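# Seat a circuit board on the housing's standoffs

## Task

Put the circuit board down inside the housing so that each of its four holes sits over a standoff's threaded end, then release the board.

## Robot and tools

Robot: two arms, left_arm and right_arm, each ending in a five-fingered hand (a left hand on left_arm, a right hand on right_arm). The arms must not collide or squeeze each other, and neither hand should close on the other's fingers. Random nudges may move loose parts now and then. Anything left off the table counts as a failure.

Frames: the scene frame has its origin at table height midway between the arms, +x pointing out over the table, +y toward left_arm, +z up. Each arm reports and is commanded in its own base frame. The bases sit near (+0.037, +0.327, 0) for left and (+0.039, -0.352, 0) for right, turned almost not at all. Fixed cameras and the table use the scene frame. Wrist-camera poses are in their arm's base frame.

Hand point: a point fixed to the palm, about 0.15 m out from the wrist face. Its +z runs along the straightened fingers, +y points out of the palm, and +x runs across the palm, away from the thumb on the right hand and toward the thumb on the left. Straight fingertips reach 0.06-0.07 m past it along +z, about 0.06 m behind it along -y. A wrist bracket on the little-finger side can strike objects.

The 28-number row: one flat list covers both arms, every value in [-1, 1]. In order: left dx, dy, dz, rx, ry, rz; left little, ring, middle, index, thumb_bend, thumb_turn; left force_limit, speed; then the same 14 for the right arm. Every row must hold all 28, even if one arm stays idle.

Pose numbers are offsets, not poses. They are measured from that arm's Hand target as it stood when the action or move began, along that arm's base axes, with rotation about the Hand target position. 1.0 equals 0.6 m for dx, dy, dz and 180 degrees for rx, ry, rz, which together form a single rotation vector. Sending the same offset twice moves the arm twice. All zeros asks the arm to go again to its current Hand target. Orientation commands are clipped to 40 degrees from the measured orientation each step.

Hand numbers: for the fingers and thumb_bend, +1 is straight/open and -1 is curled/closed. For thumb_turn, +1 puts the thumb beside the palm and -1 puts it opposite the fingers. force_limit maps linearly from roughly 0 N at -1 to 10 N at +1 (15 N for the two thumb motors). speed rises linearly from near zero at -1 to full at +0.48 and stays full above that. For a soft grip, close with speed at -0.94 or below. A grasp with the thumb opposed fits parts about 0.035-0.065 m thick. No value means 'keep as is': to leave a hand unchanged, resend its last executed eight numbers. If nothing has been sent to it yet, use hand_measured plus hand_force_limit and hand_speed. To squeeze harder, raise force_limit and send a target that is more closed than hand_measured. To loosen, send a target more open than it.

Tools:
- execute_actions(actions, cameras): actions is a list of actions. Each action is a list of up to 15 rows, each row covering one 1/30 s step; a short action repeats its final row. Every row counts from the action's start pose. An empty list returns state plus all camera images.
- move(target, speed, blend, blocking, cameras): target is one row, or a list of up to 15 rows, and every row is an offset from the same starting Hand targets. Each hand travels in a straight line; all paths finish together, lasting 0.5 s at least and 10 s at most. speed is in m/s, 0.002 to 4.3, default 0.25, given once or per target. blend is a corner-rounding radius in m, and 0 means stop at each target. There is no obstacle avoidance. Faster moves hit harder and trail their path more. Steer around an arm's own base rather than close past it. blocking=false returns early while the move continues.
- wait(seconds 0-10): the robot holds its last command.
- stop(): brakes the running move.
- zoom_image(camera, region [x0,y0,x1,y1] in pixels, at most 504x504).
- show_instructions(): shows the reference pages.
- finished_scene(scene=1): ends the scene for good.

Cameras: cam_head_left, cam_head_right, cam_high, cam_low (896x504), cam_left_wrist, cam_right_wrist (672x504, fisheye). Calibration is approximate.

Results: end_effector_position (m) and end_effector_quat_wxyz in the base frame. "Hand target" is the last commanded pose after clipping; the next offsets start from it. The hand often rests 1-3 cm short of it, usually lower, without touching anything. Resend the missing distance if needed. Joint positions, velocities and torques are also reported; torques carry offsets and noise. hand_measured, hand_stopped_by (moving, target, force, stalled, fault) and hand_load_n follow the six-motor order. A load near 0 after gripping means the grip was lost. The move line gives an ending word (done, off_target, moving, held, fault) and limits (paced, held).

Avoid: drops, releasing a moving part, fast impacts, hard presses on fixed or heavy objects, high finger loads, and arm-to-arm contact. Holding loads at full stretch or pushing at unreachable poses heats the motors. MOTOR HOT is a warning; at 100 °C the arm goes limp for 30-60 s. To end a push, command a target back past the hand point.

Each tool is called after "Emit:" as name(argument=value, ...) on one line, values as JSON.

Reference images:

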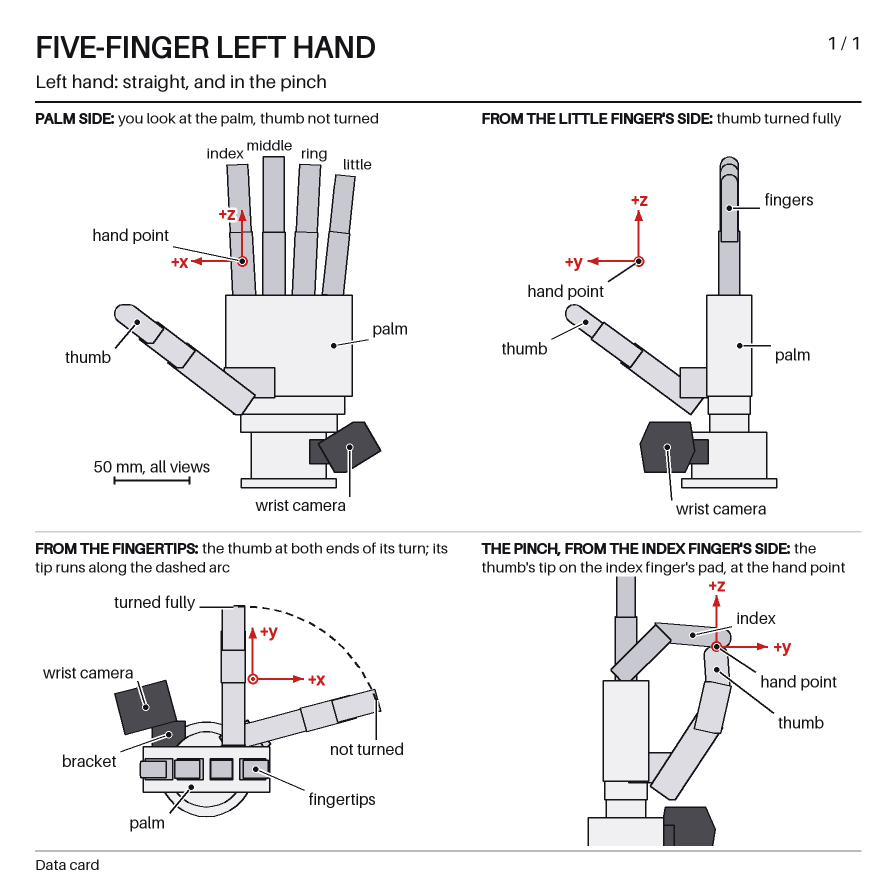

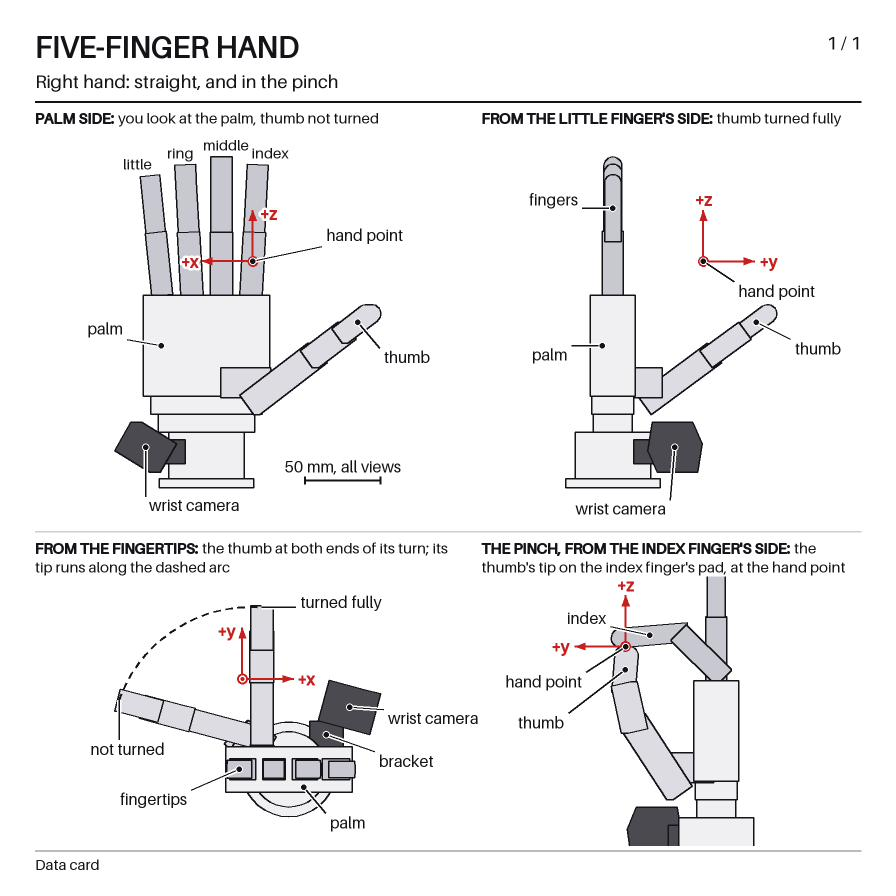

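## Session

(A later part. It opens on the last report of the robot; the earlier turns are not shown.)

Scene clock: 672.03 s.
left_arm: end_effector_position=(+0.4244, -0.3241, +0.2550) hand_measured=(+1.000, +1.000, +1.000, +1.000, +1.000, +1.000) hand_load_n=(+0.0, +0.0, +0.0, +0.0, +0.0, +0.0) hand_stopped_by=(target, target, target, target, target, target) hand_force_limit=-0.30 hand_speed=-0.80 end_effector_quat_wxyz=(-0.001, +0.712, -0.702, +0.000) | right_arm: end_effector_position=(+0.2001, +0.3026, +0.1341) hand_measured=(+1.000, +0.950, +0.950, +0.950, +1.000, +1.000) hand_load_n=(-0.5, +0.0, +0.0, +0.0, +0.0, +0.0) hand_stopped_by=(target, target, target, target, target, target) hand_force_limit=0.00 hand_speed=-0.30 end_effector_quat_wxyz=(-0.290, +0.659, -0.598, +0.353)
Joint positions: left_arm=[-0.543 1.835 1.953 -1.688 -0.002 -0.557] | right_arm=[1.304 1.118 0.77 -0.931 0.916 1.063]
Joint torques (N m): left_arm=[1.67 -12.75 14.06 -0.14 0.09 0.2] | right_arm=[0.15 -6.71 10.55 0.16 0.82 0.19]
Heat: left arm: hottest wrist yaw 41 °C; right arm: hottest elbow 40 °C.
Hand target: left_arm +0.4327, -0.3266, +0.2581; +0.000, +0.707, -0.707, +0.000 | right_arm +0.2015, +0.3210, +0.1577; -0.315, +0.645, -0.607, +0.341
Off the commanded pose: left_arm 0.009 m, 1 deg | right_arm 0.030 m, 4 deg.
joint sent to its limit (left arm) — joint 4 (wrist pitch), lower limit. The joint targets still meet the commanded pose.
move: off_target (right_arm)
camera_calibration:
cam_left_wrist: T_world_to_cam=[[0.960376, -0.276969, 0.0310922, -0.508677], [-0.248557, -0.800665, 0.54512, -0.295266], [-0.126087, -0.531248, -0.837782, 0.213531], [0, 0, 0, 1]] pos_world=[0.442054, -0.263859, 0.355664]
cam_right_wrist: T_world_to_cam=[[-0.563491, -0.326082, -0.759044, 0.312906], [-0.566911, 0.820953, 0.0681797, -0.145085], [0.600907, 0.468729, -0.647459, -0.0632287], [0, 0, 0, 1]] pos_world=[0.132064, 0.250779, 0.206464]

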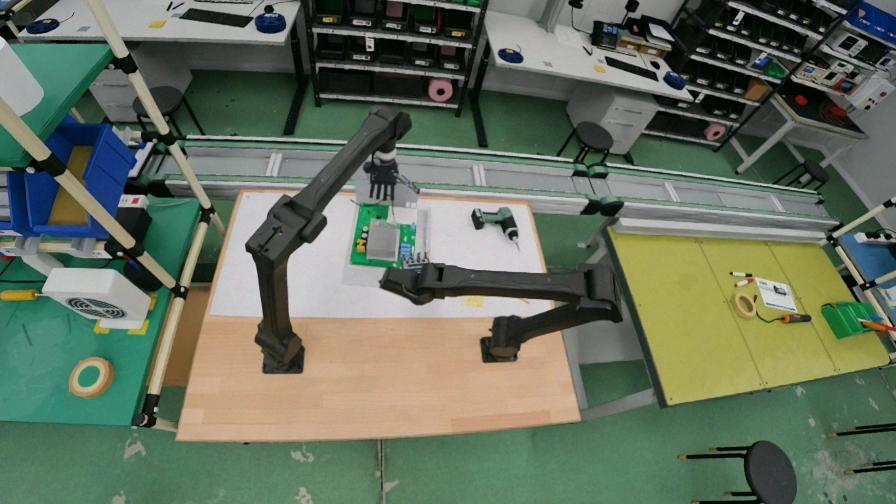

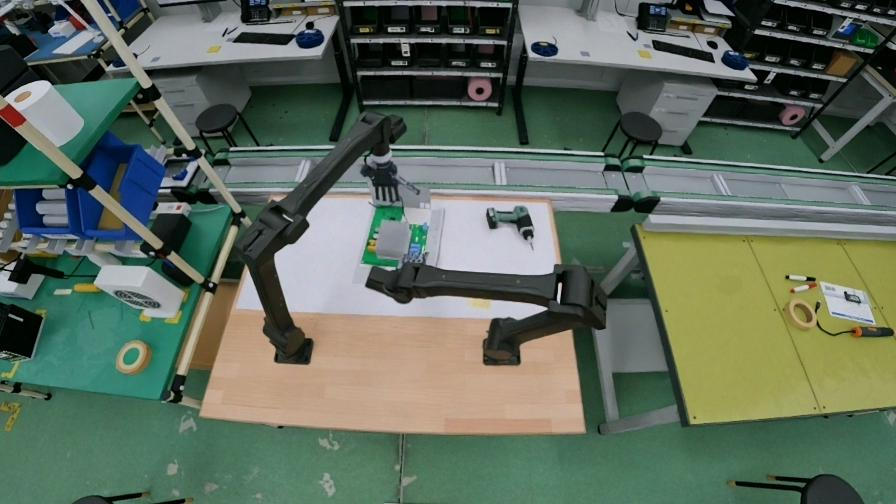

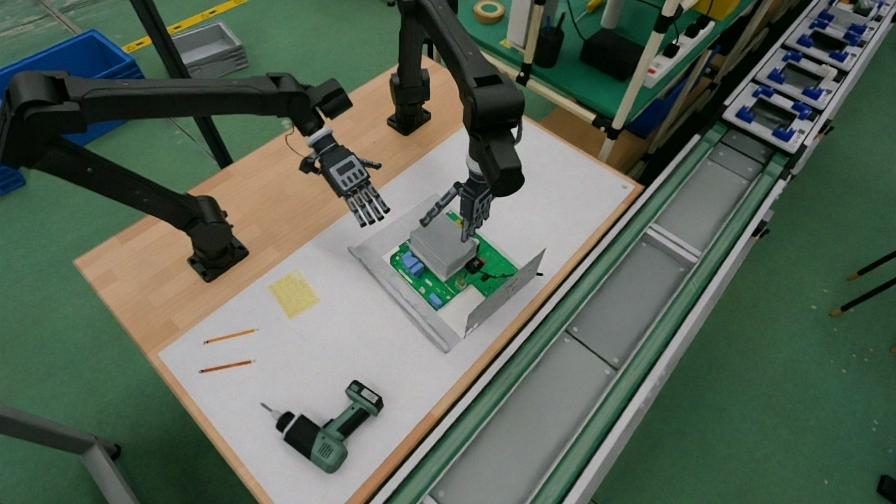

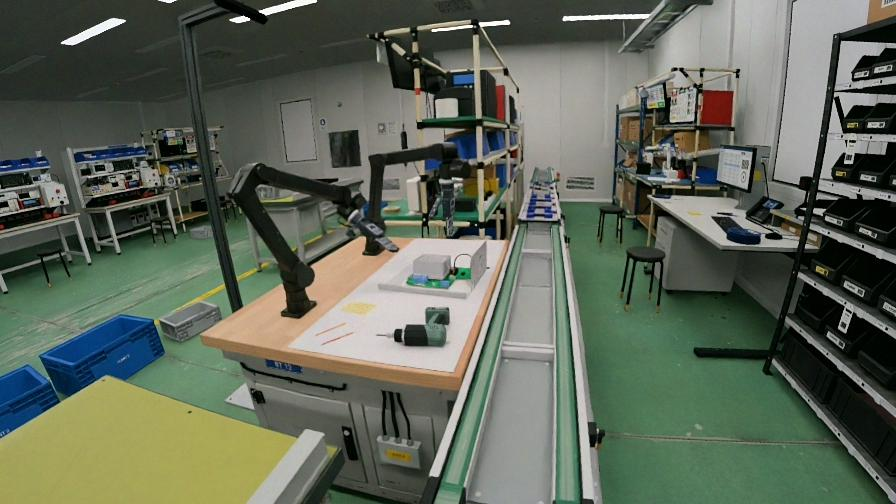

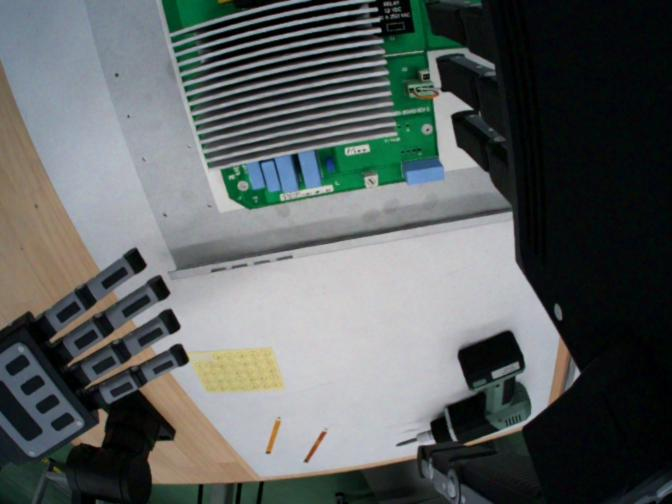

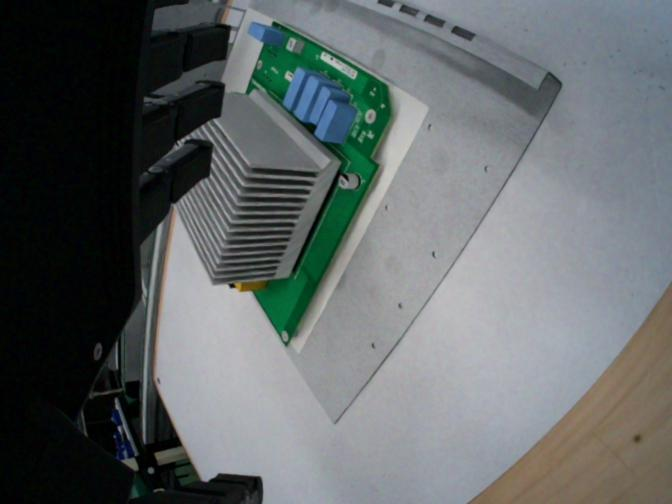

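Emit:
move(target=[0.07, -0.155, 0.0, 0,0,0, 1,1,1,1,1,1,-0.3,-0.8, -0.1,0,0.05,0,0,0, 1,0.95,0.95,0.95,1,1,0,-0.3], speed=0.2, cameras=["cam_high", "cam_left_wrist"])

Scene clock: 679.03 s.
left_arm: end_effector_position=(+0.4675, -0.4131, +0.2557) hand_measured=(+1.000, +1.000, +1.000, +1.000, +1.000, +1.000) hand_load_n=(+0.0, +0.0, +0.0, +0.0, +0.0, +0.0) hand_stopped_by=(target, target, target, target, target, target) hand_force_limit=-0.30 hand_speed=-0.80 end_effector_quat_wxyz=(-0.006, +0.701, -0.711, +0.054) | right_arm: end_effector_position=(+0.1429, +0.3037, +0.1703) hand_measured=(+1.000, +0.950, +0.950, +0.950, +1.000, +1.000) hand_load_n=(+0.0, +0.0, +0.0, +0.0, +0.0, +0.0) hand_stopped_by=(target, target, target, target, target, target) hand_force_limit=0.00 hand_speed=-0.30 end_effector_quat_wxyz=(-0.297, +0.655, -0.599, +0.352)
Joint positions: left_arm=[-0.625 2.031 2.258 -1.688 0.006 -0.611] | right_arm=[1.502 1.106 0.865 -1.29 0.956 1.393]
Joint torques (N m): left_arm=[1.44 -15.33 14.24 0.1 0.09 -0.18] | right_arm=[0.32 -5.07 10.71 0.01 0.88 0.19]
Heat: left arm: hottest elbow 40 °C; right arm: hottest elbow 40 °C.
Hand target: left_arm +0.4747, -0.4196, +0.2580; +0.000, +0.707, -0.707, +0.000 | right_arm +0.1414, +0.3210, +0.1877; -0.315, +0.645, -0.607, +0.341
Off the commanded pose: left_arm 0.010 m, 6 deg | right_arm 0.025 m, 3 deg.
joint sent to its limit (left arm) — joint 4 (wrist pitch), lower limit. The joint targets are off in orientation, not in position.
move: off_target (left_arm, right_arm)
camera_calibration:
cam_left_wrist: T_world_to_cam=[[0.945204, -0.298758, 0.131656, -0.602383], [-0.318351, -0.753973, 0.574611, -0.311823], [-0.072405, -0.585037, -0.807768, 0.117311], [0, 0, 0, 1]] pos_world=[0.478599, -0.346442, 0.353244]
Images, in order (width x height): cam_high 896x504, cam_left_wrist 672x504.

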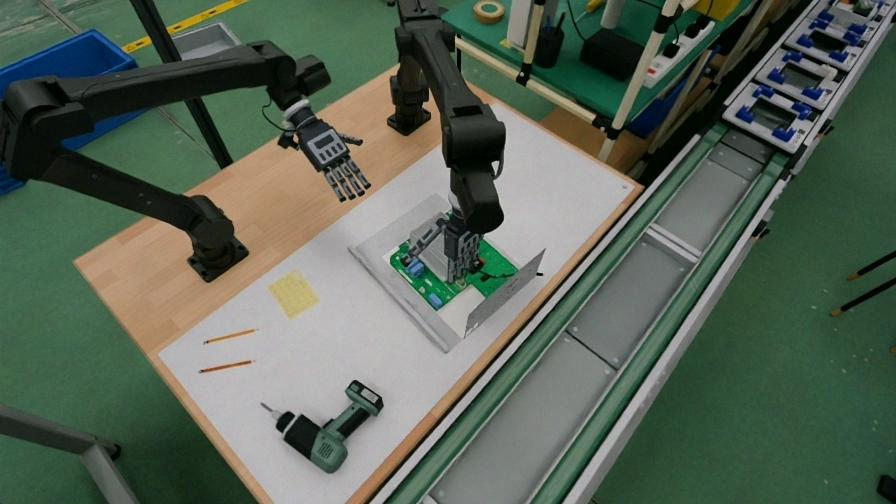

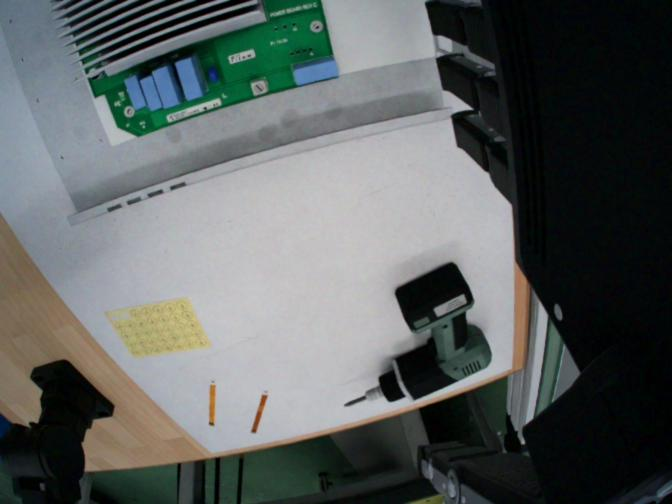

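Emit:
zoom_image(camera="cam_left_wrist", region=[308, 18, 326, 34])

Emit:
zoom_image(camera="cam_left_wrist", region=[120, 104, 138, 120])

Scaled by 28.000 from the camera's 672x504 image, which has a finer 960x720 frame.

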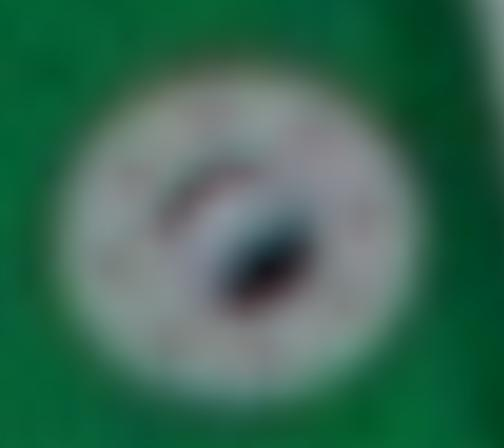

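Scaled by 28.000 from the camera's 672x504 image, which has a finer 960x720 frame.

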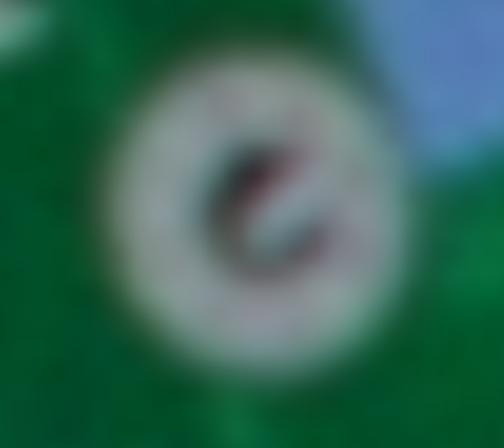

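Emit:
move(target=[-0.235, -0.01, 0.0, 0,0,0, 1,1,1,1,1,1,-0.3,-0.8, 0,0,0.0,0,0,0, 1,0.95,0.95,0.95,1,1,0,-0.3], speed=0.2, cameras=["cam_high", "cam_left_wrist"])

Scene clock: 682.03 s.
left_arm: end_effector_position=(+0.3342, -0.4245, +0.2576) hand_measured=(+1.000, +1.000, +1.000, +1.000, +1.000, +1.000) hand_load_n=(+0.0, +0.0, +0.0, +0.0, +0.0, +0.0) hand_stopped_by=(target, target, target, target, target, target) hand_force_limit=-0.30 hand_speed=-0.80 end_effector_quat_wxyz=(+0.001, +0.698, -0.716, +0.000) | right_arm: end_effector_position=(+0.1429, +0.3037, +0.1703) hand_measured=(+1.000, +0.950, +0.950, +0.950, +1.000, +1.000) hand_load_n=(+0.0, +0.0, -0.5, +0.0, +0.0, +0.0) hand_stopped_by=(target, target, target, target, target, target) hand_force_limit=0.00 hand_speed=-0.30 end_effector_quat_wxyz=(-0.297, +0.655, -0.599, +0.352)
Joint positions: left_arm=[-0.784 1.816 1.933 -1.688 0.001 -0.759] | right_arm=[1.502 1.106 0.865 -1.29 0.956 1.393]
Joint torques (N m): left_arm=[1.2 -14.97 9.85 0.53 -0.17 -0.16] | right_arm=[0.32 -5.19 10.62 -0.16 0.87 0.18]
Heat: left arm: hottest elbow 40 °C; right arm: hottest elbow 40 °C.
Hand target: left_arm +0.3337, -0.4256, +0.2583; +0.000, +0.707, -0.707, +0.000 | right_arm +0.1414, +0.3210, +0.1877; -0.315, +0.645, -0.607, +0.341
Off the commanded pose: left_arm 0.001 m, 1 deg | right_arm 0.025 m, 3 deg.
move: off_target (right_arm)
camera_calibration:
cam_left_wrist: T_world_to_cam=[[0.949078, -0.313736, 0.0286425, -0.461109], [-0.277568, -0.789722, 0.547079, -0.385695], [-0.149019, -0.527171, -0.836591, 0.160102], [0, 0, 0, 1]] pos_world=[0.35443, -0.364857, 0.358153]
Images, in order (width x height): cam_high 896x504, cam_left_wrist 672x504.

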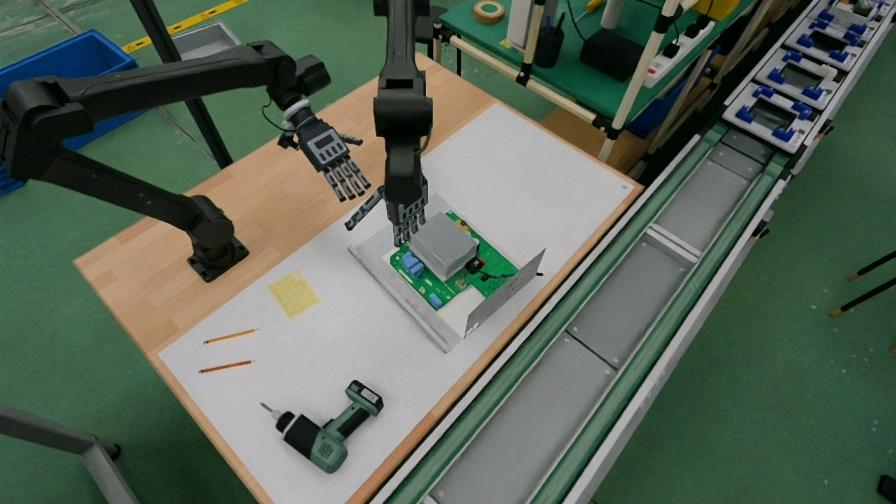

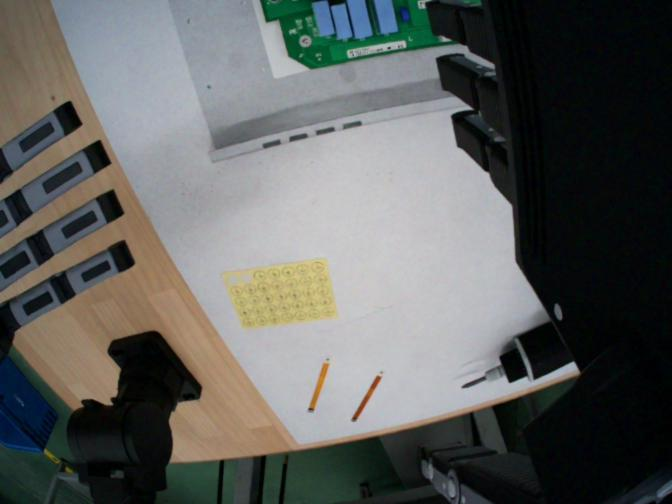

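Emit:
zoom_image(camera="cam_left_wrist", region=[296, 33, 314, 49])

Scaled by 28.000 from the camera's 672x504 image, which has a finer 960x720 frame.

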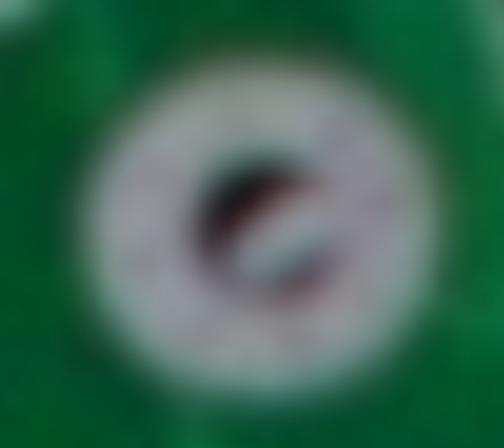

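Emit:
move(target=[[0, 0, 0.0, 0,0,0, -0.7,-0.7,-0.7,-0.7,1,1,-0.3,-0.5, 0,0,0.0,0,0,0, 1,0.95,0.95,0.95,1,1,0,-0.3],[0, 0, -0.16, 0,0,0, -0.7,-0.7,-0.7,-0.7,1,1,-0.3,-0.5, 0,0,0.0,0,0,0, 1,0.95,0.95,0.95,1,1,0,-0.3]], speed=0.12, cameras=["cam_high", "cam_left_wrist"])

Scene clock: 688.50 s.
left_arm: end_effector_position=(+0.3297, -0.4201, +0.1661) hand_measured=(-0.700, -0.700, -0.700, -0.700, +1.000, +1.000) hand_load_n=(+0.0, +0.0, +0.0, +0.0, +0.0, +0.0) hand_stopped_by=(target, target, target, target, target, target) hand_force_limit=-0.30 hand_speed=-0.50 end_effector_quat_wxyz=(+0.001, +0.699, -0.715, -0.008) | right_arm: end_effector_position=(+0.1429, +0.3037, +0.1703) hand_measured=(+1.000, +0.950, +0.950, +0.950, +1.000, +1.000) hand_load_n=(+0.0, +0.0, -0.5, +0.0, +0.0, +0.0) hand_stopped_by=(target, target, target, target, target, target) hand_force_limit=0.00 hand_speed=-0.30 end_effector_quat_wxyz=(-0.297, +0.655, -0.599, +0.352)
Joint positions: left_arm=[-0.784 1.811 1.684 -1.46 0.001 -0.761] | right_arm=[1.502 1.106 0.865 -1.29 0.956 1.393]
Joint torques (N m): left_arm=[1.32 -14.04 9.77 1.42 -0.14 -0.16] | right_arm=[0.03 -5.01 10.62 -0.03 0.88 0.19]
Heat: left arm: hottest elbow 39 °C; right arm: hottest elbow 40 °C.
Hand target: left_arm +0.3337, -0.4255, +0.1620; +0.000, +0.707, -0.707, +0.000 | right_arm +0.1414, +0.3210, +0.1877; -0.315, +0.645, -0.607, +0.341
Off the commanded pose: left_arm 0.008 m, 2 deg | right_arm 0.025 m, 3 deg.
move: off_target (right_arm)
camera_calibration:
cam_left_wrist: T_world_to_cam=[[0.949765, -0.312583, 0.0154204, -0.450418], [-0.2707, -0.795781, 0.541714, -0.33731], [-0.15706, -0.518676, -0.840421, 0.0920649], [0, 0, 0, 1]] pos_world=[0.350941, -0.361466, 0.267045]
Images, in order (width x height): cam_high 896x504, cam_left_wrist 672x504.

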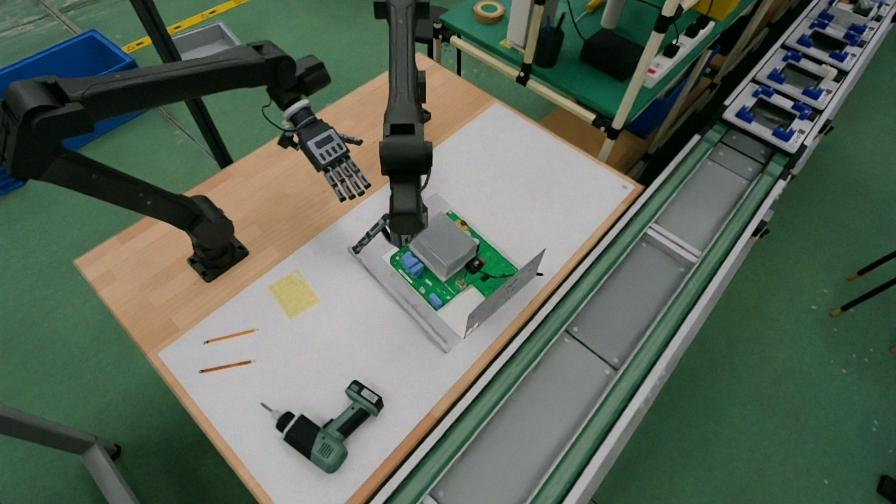

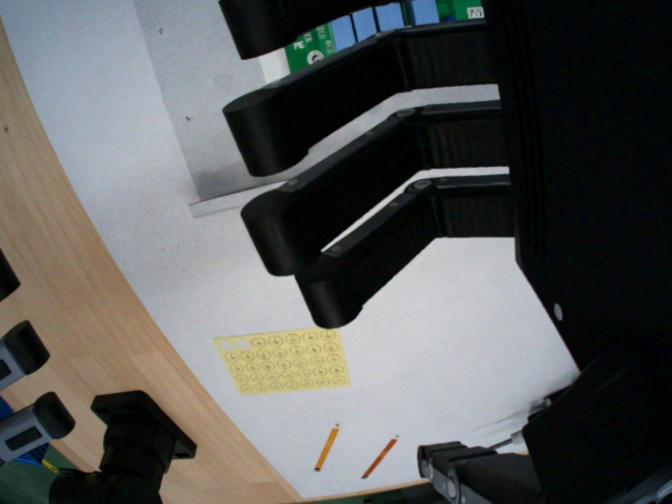

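Emit:
zoom_image(camera="cam_left_wrist", region=[306, 46, 324, 62])

Emit:
zoom_image(camera="cam_left_wrist", region=[250, 0, 410, 100])

Scaled by 28.000 from the camera's 672x504 image, which has a finer 960x720 frame.

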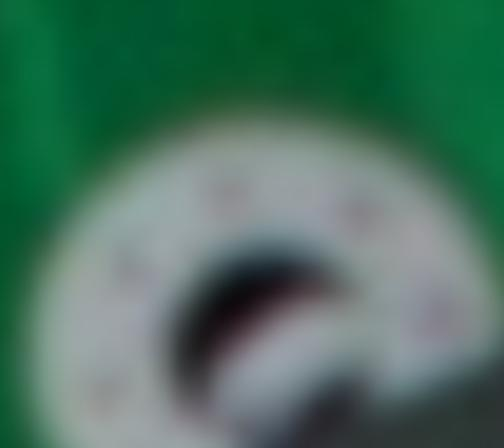

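Scaled by 3.150 from the camera's 672x504 image, which has a finer 960x720 frame.

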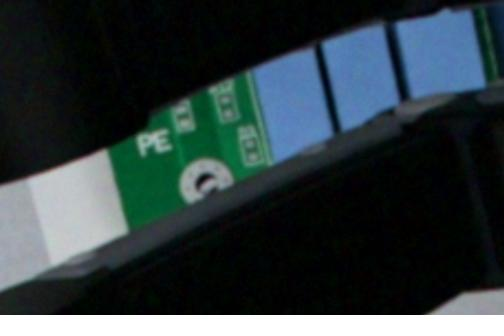

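Emit:
move(target=[[0, 0, 0.025, 0,0,0, -0.7,-0.7,-0.7,-0.7,1,1,-0.3,-0.5, 0,0,0.0,0,0,0, 1,0.95,0.95,0.95,1,1,0,-0.3],[0, 0, 0.027, 0,0,0, 1,1,1,1,1,1,-0.3,0.0, 0,0,0.0,0,0,0, 1,0.95,0.95,0.95,1,1,0,-0.3]], speed=0.12, cameras=["cam_high", "cam_left_wrist"])

Scene clock: 692.20 s.
left_arm: end_effector_position=(+0.3298, -0.4202, +0.1661) hand_measured=(+1.000, +1.000, +1.000, +1.000, +1.000, +1.000) hand_load_n=(+0.0, +0.0, +0.0, +0.0, +0.0, +0.0) hand_stopped_by=(target, target, target, target, target, target) hand_force_limit=-0.30 hand_speed=0.00 end_effector_quat_wxyz=(+0.001, +0.699, -0.715, -0.008) | right_arm: end_effector_position=(+0.1429, +0.3037, +0.1703) hand_measured=(+1.000, +0.950, +0.950, +0.950, +1.000, +1.000) hand_load_n=(+0.0, +0.0, +0.0, -0.5, +0.5, +0.0) hand_stopped_by=(target, target, target, target, target, target) hand_force_limit=0.00 hand_speed=-0.30 end_effector_quat_wxyz=(-0.297, +0.655, -0.599, +0.352)
Joint positions: left_arm=[-0.784 1.811 1.684 -1.46 0.001 -0.763] | right_arm=[1.502 1.106 0.865 -1.29 0.956 1.393]
Joint torques (N m): left_arm=[1.2 -14.56 12.71 -0.14 -0.15 -0.15] | right_arm=[0.26 -4.84 10.59 -0.01 0.89 0.19]
Heat: left arm: hottest elbow 40 °C; right arm: hottest elbow 40 °C.
Hand target: left_arm +0.3337, -0.4255, +0.1782; +0.000, +0.707, -0.707, +0.000 | right_arm +0.1414, +0.3210, +0.1877; -0.315, +0.645, -0.607, +0.341
Off the commanded pose: left_arm 0.014 m, 2 deg | right_arm 0.025 m, 3 deg.
move: off_target (left_arm, right_arm); target 2's new numbers were sent with left_arm's hand 0.014 m and 2 deg from that target
camera_calibration:
cam_left_wrist: T_world_to_cam=[[0.950259, -0.311075, 0.0154835, -0.449963], [-0.269476, -0.796221, 0.541678, -0.337913], [-0.156174, -0.518907, -0.840443, 0.0916628], [0, 0, 0, 1]] pos_world=[0.350838, -0.361462, 0.267045]
Images, in order (width x height): cam_high 896x504, cam_left_wrist 672x504.

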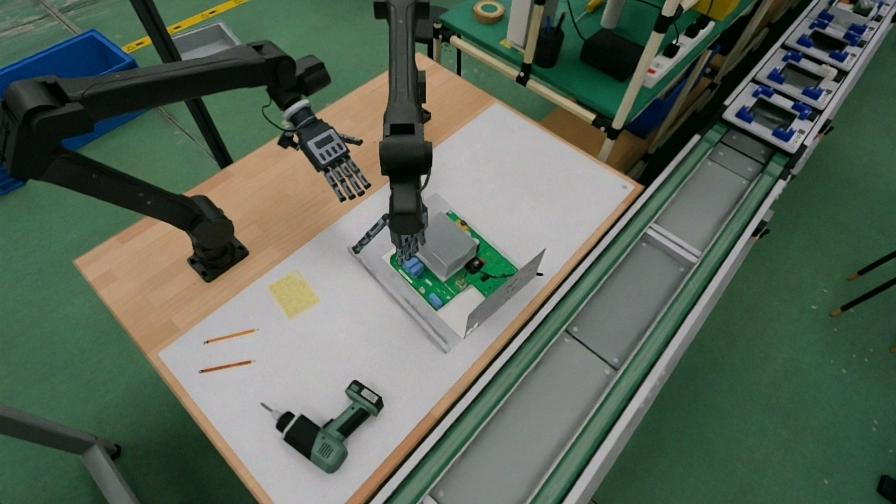

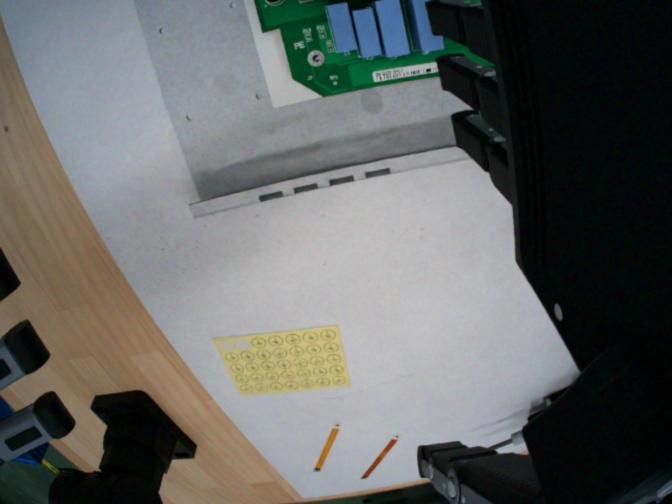

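Emit:
zoom_image(camera="cam_left_wrist", region=[307, 50, 325, 66])

Emit:
zoom_image(camera="cam_high", region=[360, 190, 480, 310])

Scaled by 28.000 from the camera's 672x504 image, which has a finer 960x720 frame.

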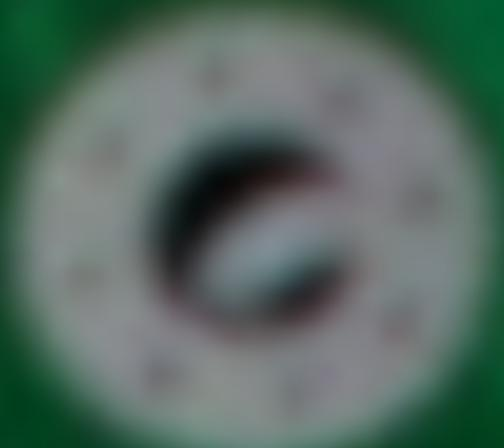

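Scaled by 4.200.

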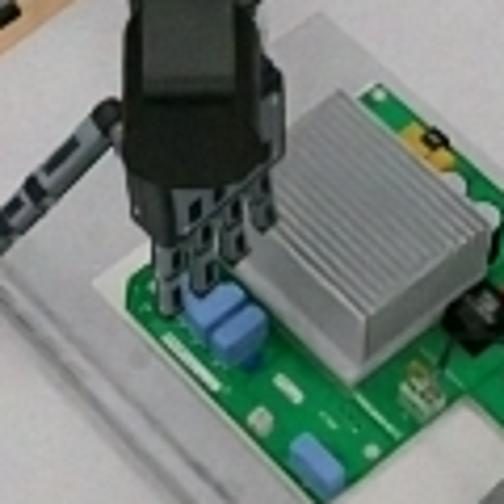

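Emit:
move(target=[[0, 0, 0.287, 0,0,0, 1,1,1,1,1,1,-0.3,0.0, 0,0,0.0,0,0,0, 1,0.95,0.95,0.95,1,1,0,-0.3],[0.151, 0.4258, 0.27, -0.2025,0.2597,0.3855, 1,1,1,1,1,1,-0.3,0.0, 0,0,0.0,0,0,0, 1,0.95,0.95,0.95,1,1,0,-0.3]], speed=[0.2, 0.3], cameras=["cam_high"])

Scene clock: 699.23 s.
left_arm: end_effector_position=(+0.4270, -0.1729, +0.3364) hand_measured=(+1.000, +1.000, +1.000, +1.000, +1.000, +1.000) hand_load_n=(+0.0, +0.0, +0.0, +0.0, -0.5, +0.0) hand_stopped_by=(target, target, target, target, target, target) hand_force_limit=-0.30 hand_speed=0.00 end_effector_quat_wxyz=(+0.452, +0.885, -0.107, +0.006) | right_arm: end_effector_position=(+0.1429, +0.3037, +0.1703) hand_measured=(+1.000, +0.950, +0.950, +0.950, +1.000, +1.000) hand_load_n=(+0.0, +0.0, -0.5, +0.0, +0.0, +0.0) hand_stopped_by=(target, target, target, target, target, target) hand_force_limit=0.00 hand_speed=-0.30 end_effector_quat_wxyz=(-0.297, +0.655, -0.599, +0.352)
Joint positions: left_arm=[0.055 1.498 1.39 -1.679 0.921 -1.169] | right_arm=[1.502 1.106 0.865 -1.29 0.956 1.393]
Joint torques (N m): left_arm=[1.9 -10.29 9.35 -0.57 0.83 -0.17] | right_arm=[0.15 -5.13 10.61 -0.13 0.89 0.2]
Heat: left arm: hottest elbow 40 °C; right arm: hottest elbow 40 °C.
Hand target: left_arm +0.4242, -0.1702, +0.3403; +0.461, +0.879, -0.110, -0.057 | right_arm +0.1414, +0.3210, +0.1877; -0.315, +0.645, -0.607, +0.341
Off the commanded pose: left_arm 0.006 m, 7 deg | right_arm 0.025 m, 3 deg.
joint sent to its limit (left arm) — joint 4 (wrist pitch), lower limit. The joint targets are off in orientation, not in position.
move: off_target (left_arm, right_arm)
Images, in order (width x height): cam_high 896x504.

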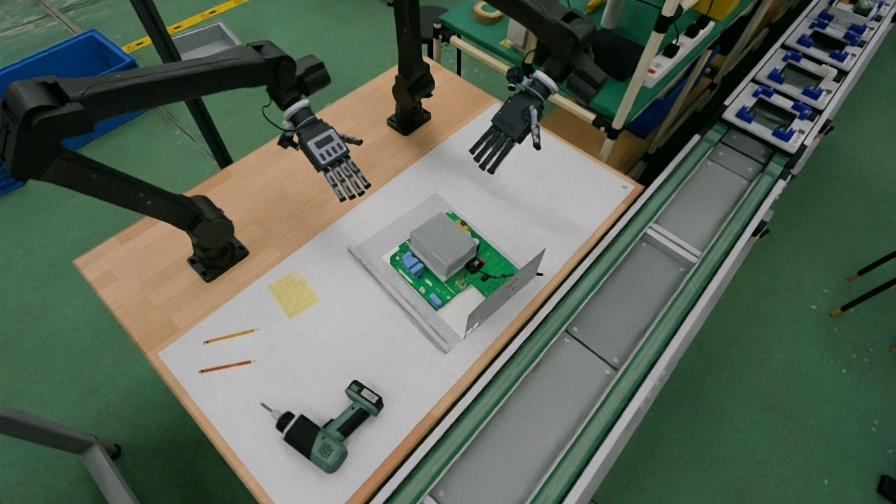

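Emit:
move(target=[[0.0, 0.0, -0.12, 0,0,0, 0.74,0.89,0.985,0.915,1,1,-0.3,-0.4, 0,0,0.0,0,0,0, 1,0.95,0.95,0.95,1,1,0,-0.3],[0.0, 0.0, -0.319, 0,0,0, 0.74,0.89,0.985,0.915,1,1,-0.3,-0.8, 0,0,0.0,0,0,0, 1,0.95,0.95,0.95,1,1,0,-0.3],[0.0, -0.07, -0.319, 0,0,0, 0.74,0.89,0.985,0.915,1,1,-0.3,-0.8, 0,0,0.0,0,0,0, 1,0.95,0.95,0.95,1,1,0,-0.3]], speed=[0.2, 0.15, 0.06], cameras=["cam_high"])

Emit:
zoom_image(camera="cam_high", region=[400, 170, 520, 290])

Emit:
zoom_image(camera="cam_high", region=[443, 293, 453, 303])

Emit:
zoom_image(camera="cam_high", region=[384, 246, 408, 270])

Scene clock: 704.90 s.
left_arm: end_effector_position=(+0.4235, -0.2085, +0.1483) hand_measured=(+0.740, +0.890, +0.986, +0.916, +1.000, +1.000) hand_load_n=(+0.0, +0.0, +0.0, +0.0, +0.0, +0.0) hand_stopped_by=(target, target, target, target, target, target) hand_force_limit=-0.30 hand_speed=-0.80 end_effector_quat_wxyz=(+0.459, +0.879, -0.116, -0.057) | right_arm: end_effector_position=(+0.1429, +0.3037, +0.1703) hand_measured=(+1.000, +0.950, +0.950, +0.950, +1.000, +1.000) hand_load_n=(+0.0, +0.0, +0.0, -0.5, +0.0, +0.0) hand_stopped_by=(target, target, target, target, target, target) hand_force_limit=0.00 hand_speed=-0.30 end_effector_quat_wxyz=(-0.297, +0.655, -0.599, +0.352)
Joint positions: left_arm=[-0.029 1.731 1.138 -1.289 0.926 -1.181] | right_arm=[1.502 1.106 0.865 -1.29 0.956 1.393]
Joint torques (N m): left_arm=[0.85 -11.52 7.47 0.88 0.81 -0.18] | right_arm=[0.38 -4.95 10.59 -0.14 0.89 0.18]
Heat: left arm: hottest elbow 39 °C; right arm: hottest elbow 40 °C.
Hand target: left_arm +0.4243, -0.2121, +0.1489; +0.461, +0.879, -0.110, -0.057 | right_arm +0.1414, +0.3210, +0.1877; -0.315, +0.645, -0.607, +0.341
Off the commanded pose: left_arm 0.004 m, 1 deg | right_arm 0.025 m, 3 deg.
move: off_target (right_arm)
Images, in order (width x height): cam_high 896x504.

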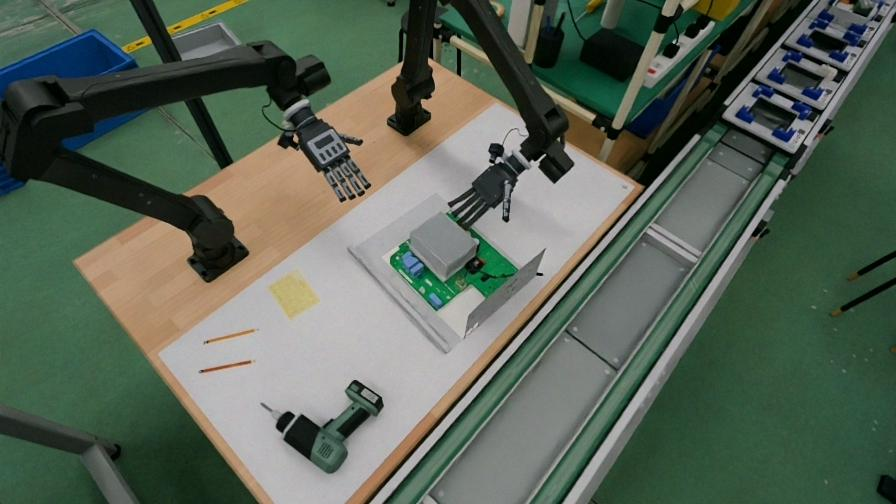

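Scaled by 4.200.

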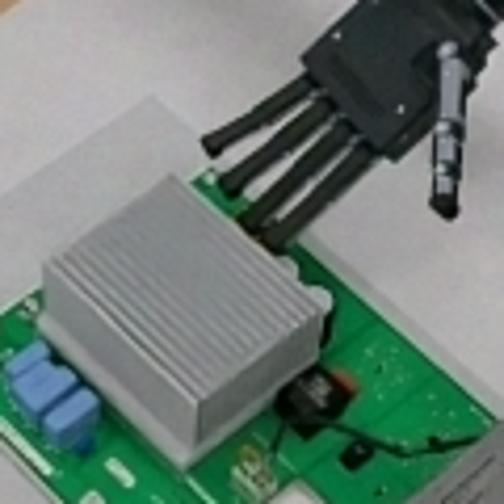

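Scaled by 50.400.

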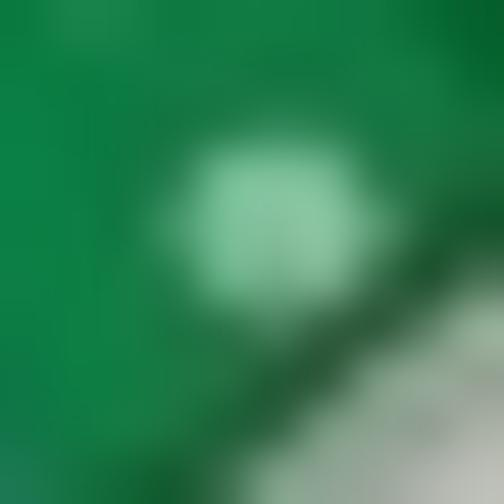

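Scaled by 21.000.

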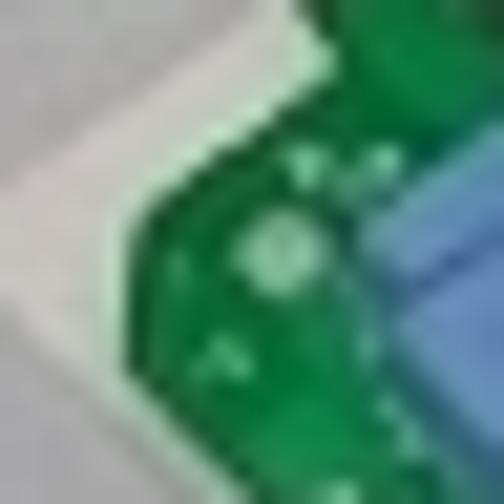

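Emit:
move(target=[0.0, -0.052, 0, 0,0,0, 0.74,0.89,0.985,0.915,1,1,-0.3,-0.8, 0,0,0.0,0,0,0, 1,0.95,0.95,0.95,1,1,0,-0.3], speed=0.04, cameras=["cam_high"])

Emit:
zoom_image(camera="cam_high", region=[443, 293, 453, 303])

Scene clock: 706.93 s.
left_arm: end_effector_position=(+0.4242, -0.2296, +0.1463) hand_measured=(+0.740, +0.890, +0.986, +0.916, +1.000, +1.000) hand_load_n=(+0.0, +0.0, +0.0, +0.5, +0.0, +0.0) hand_stopped_by=(target, target, target, target, target, target) hand_force_limit=-0.30 hand_speed=-0.80 end_effector_quat_wxyz=(+0.457, +0.881, -0.100, -0.063) | right_arm: end_effector_position=(+0.1429, +0.3037, +0.1703) hand_measured=(+1.000, +0.950, +0.950, +0.950, +1.000, +1.000) hand_load_n=(+0.0, +0.0, +0.0, +0.0, +0.0, +0.0) hand_stopped_by=(target, target, target, target, target, target) hand_force_limit=0.00 hand_speed=-0.30 end_effector_quat_wxyz=(-0.297, +0.655, -0.599, +0.352)
Joint positions: left_arm=[-0.077 1.716 1.12 -1.217 0.938 -1.298] | right_arm=[1.502 1.106 0.865 -1.29 0.956 1.393]
Joint torques (N m): left_arm=[-0.85 -11.4 8.01 1.55 1.01 -0.15] | right_arm=[0.26 -5.13 10.66 -0.09 0.88 0.19]
Heat: left arm: hottest elbow 39 °C; right arm: hottest elbow 40 °C.
Hand target: left_arm +0.4243, -0.2433, +0.1490; +0.461, +0.879, -0.110, -0.057 | right_arm +0.1414, +0.3210, +0.1877; -0.315, +0.645, -0.607, +0.341
Off the commanded pose: left_arm 0.014 m, 1 deg | right_arm 0.025 m, 3 deg.
move: off_target (left_arm, right_arm)
Images, in order (width x height): cam_high 896x504.

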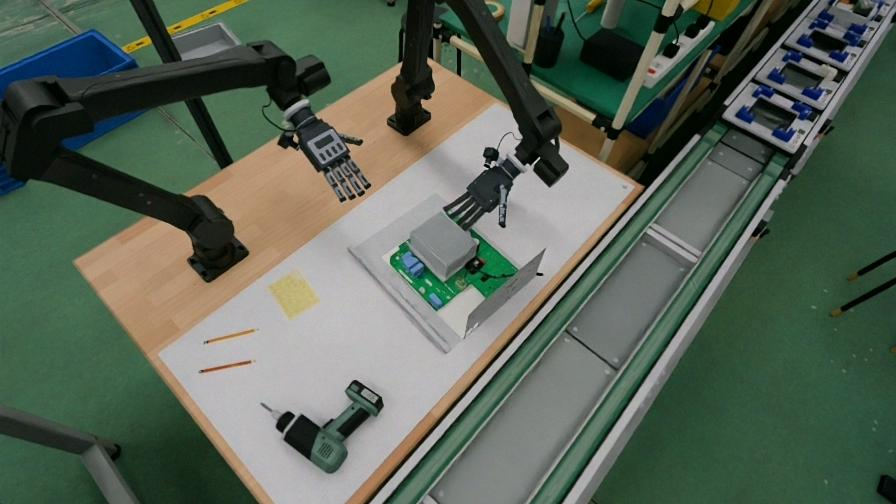

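Scaled by 50.400.

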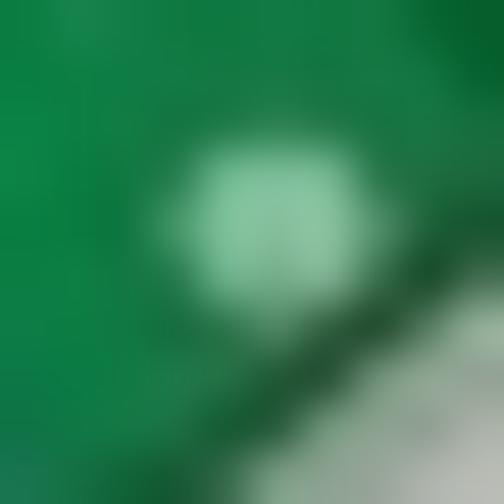

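Touching, no motion yet. Next step.

Emit:
move(target=[0.0, -0.009, 0, 0,0,0, 0.74,0.89,0.985,0.915,1,1,-0.3,-0.8, 0,0,0.0,0,0,0, 1,0.95,0.95,0.95,1,1,0,-0.3], speed=0.03, cameras=["cam_high"])

Emit:
zoom_image(camera="cam_high", region=[443, 293, 453, 303])

Scene clock: 708.33 s.
left_arm: end_effector_position=(+0.4247, -0.2303, +0.1465) hand_measured=(+0.740, +0.890, +0.986, +0.916, +1.000, +1.000) hand_load_n=(+0.0, +0.0, +0.0, +1.0, +0.0, +0.5) hand_stopped_by=(target, target, target, target, target, target) hand_force_limit=-0.30 hand_speed=-0.80 end_effector_quat_wxyz=(+0.456, +0.883, -0.092, -0.066) | right_arm: end_effector_position=(+0.1429, +0.3037, +0.1703) hand_measured=(+1.000, +0.950, +0.950, +0.950, +1.000, +1.000) hand_load_n=(+0.0, -0.5, +0.0, +0.0, +0.0, +0.0) hand_stopped_by=(target, target, target, target, target, target) hand_force_limit=0.00 hand_speed=-0.30 end_effector_quat_wxyz=(-0.297, +0.655, -0.599, +0.352)
Joint positions: left_arm=[-0.079 1.711 1.116 -1.21 0.938 -1.322] | right_arm=[1.502 1.106 0.865 -1.29 0.956 1.393]
Joint torques (N m): left_arm=[-1.55 -11.05 8.23 1.87 1.09 -0.13] | right_arm=[0.15 -5.3 10.58 -0.1 0.9 0.19]
Heat: left arm: hottest elbow 39 °C; right arm: hottest elbow 40 °C.
Hand target: left_arm +0.4243, -0.2487, +0.1490; +0.461, +0.879, -0.110, -0.057 | right_arm +0.1414, +0.3210, +0.1877; -0.315, +0.645, -0.607, +0.341
Off the commanded pose: left_arm 0.019 m, 2 deg | right_arm 0.025 m, 3 deg.
move: off_target (left_arm, right_arm)
Images, in order (width x height): cam_high 896x504.

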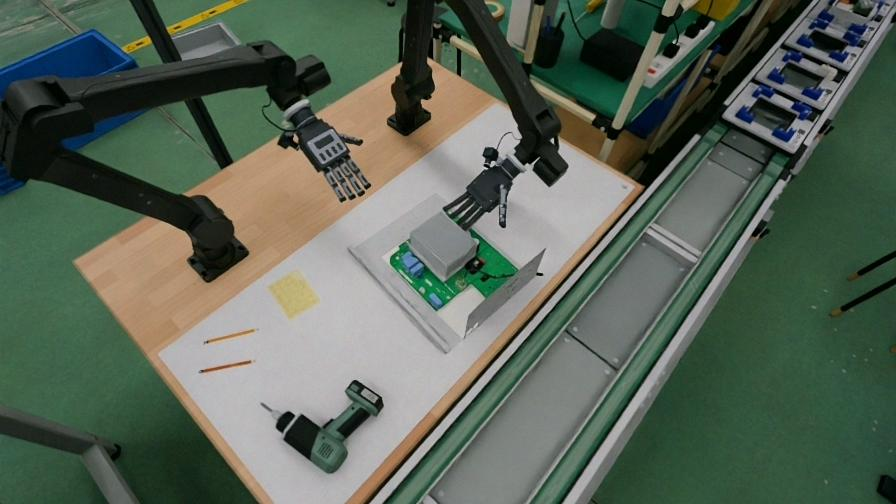

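Scaled by 50.400.

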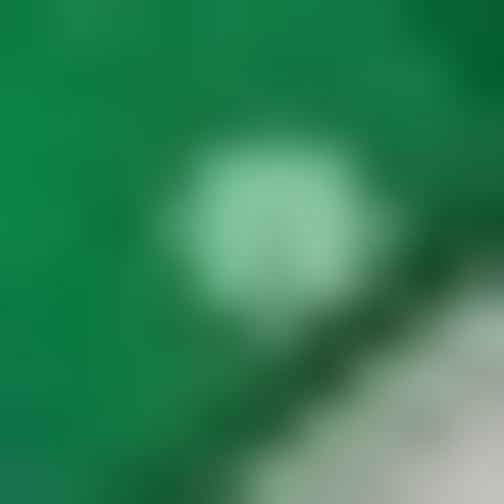

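Emit:
move(target=[0.0, -0.007, 0, 0,0,0, 0.74,0.89,0.985,0.915,1,1,-0.3,-0.8, 0,0,0.0,0,0,0, 1,0.95,0.95,0.95,1,1,0,-0.3], speed=0.03, cameras=["cam_high"])

Emit:
zoom_image(camera="cam_high", region=[443, 293, 453, 303])

Scene clock: 709.83 s.
left_arm: end_effector_position=(+0.4251, -0.2361, +0.1464) hand_measured=(+0.740, +0.890, +0.986, +0.916, +1.000, +1.000) hand_load_n=(+0.0, +0.0, +0.0, +1.0, +0.0, +0.0) hand_stopped_by=(target, target, target, target, target, target) hand_force_limit=-0.30 hand_speed=-0.80 end_effector_quat_wxyz=(+0.455, +0.883, -0.098, -0.062) | right_arm: end_effector_position=(+0.1429, +0.3037, +0.1703) hand_measured=(+1.000, +0.950, +0.950, +0.950, +1.000, +1.000) hand_load_n=(+0.0, +0.0, +0.0, +0.0, +0.0, +0.0) hand_stopped_by=(target, target, target, target, target, target) hand_force_limit=0.00 hand_speed=-0.30 end_effector_quat_wxyz=(-0.297, +0.655, -0.599, +0.352)
Joint positions: left_arm=[-0.092 1.71 1.116 -1.19 0.938 -1.335] | right_arm=[1.502 1.106 0.865 -1.29 0.956 1.393]
Joint torques (N m): left_arm=[-1.26 -10.99 8.18 1.63 1.15 -0.14] | right_arm=[0.5 -4.95 10.63 -0.14 0.88 0.19]
Heat: left arm: hottest elbow 39 °C; right arm: hottest elbow 40 °C.
Hand target: left_arm +0.4243, -0.2529, +0.1489; +0.461, +0.879, -0.110, -0.057 | right_arm +0.1414, +0.3210, +0.1877; -0.315, +0.645, -0.607, +0.341
Off the commanded pose: left_arm 0.017 m, 2 deg | right_arm 0.025 m, 3 deg.
move: off_target (left_arm, right_arm)
Images, in order (width x height): cam_high 896x504.

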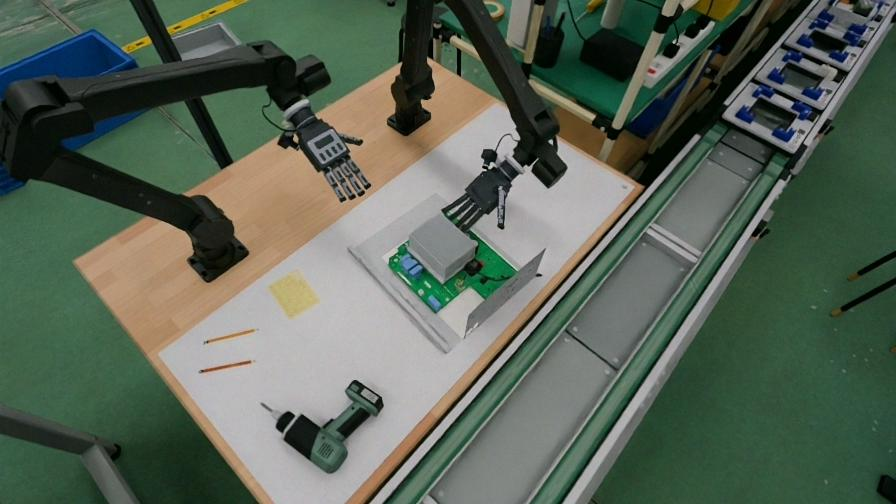

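Scaled by 50.400.

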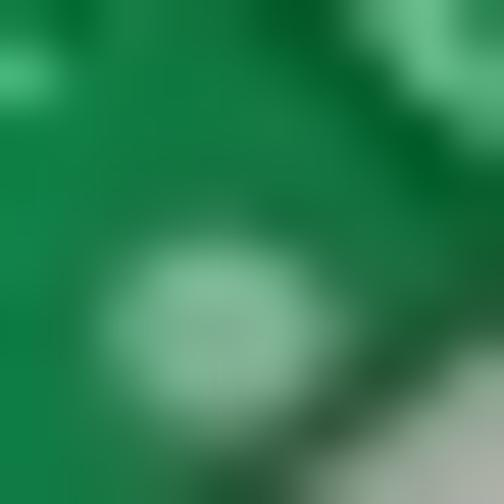

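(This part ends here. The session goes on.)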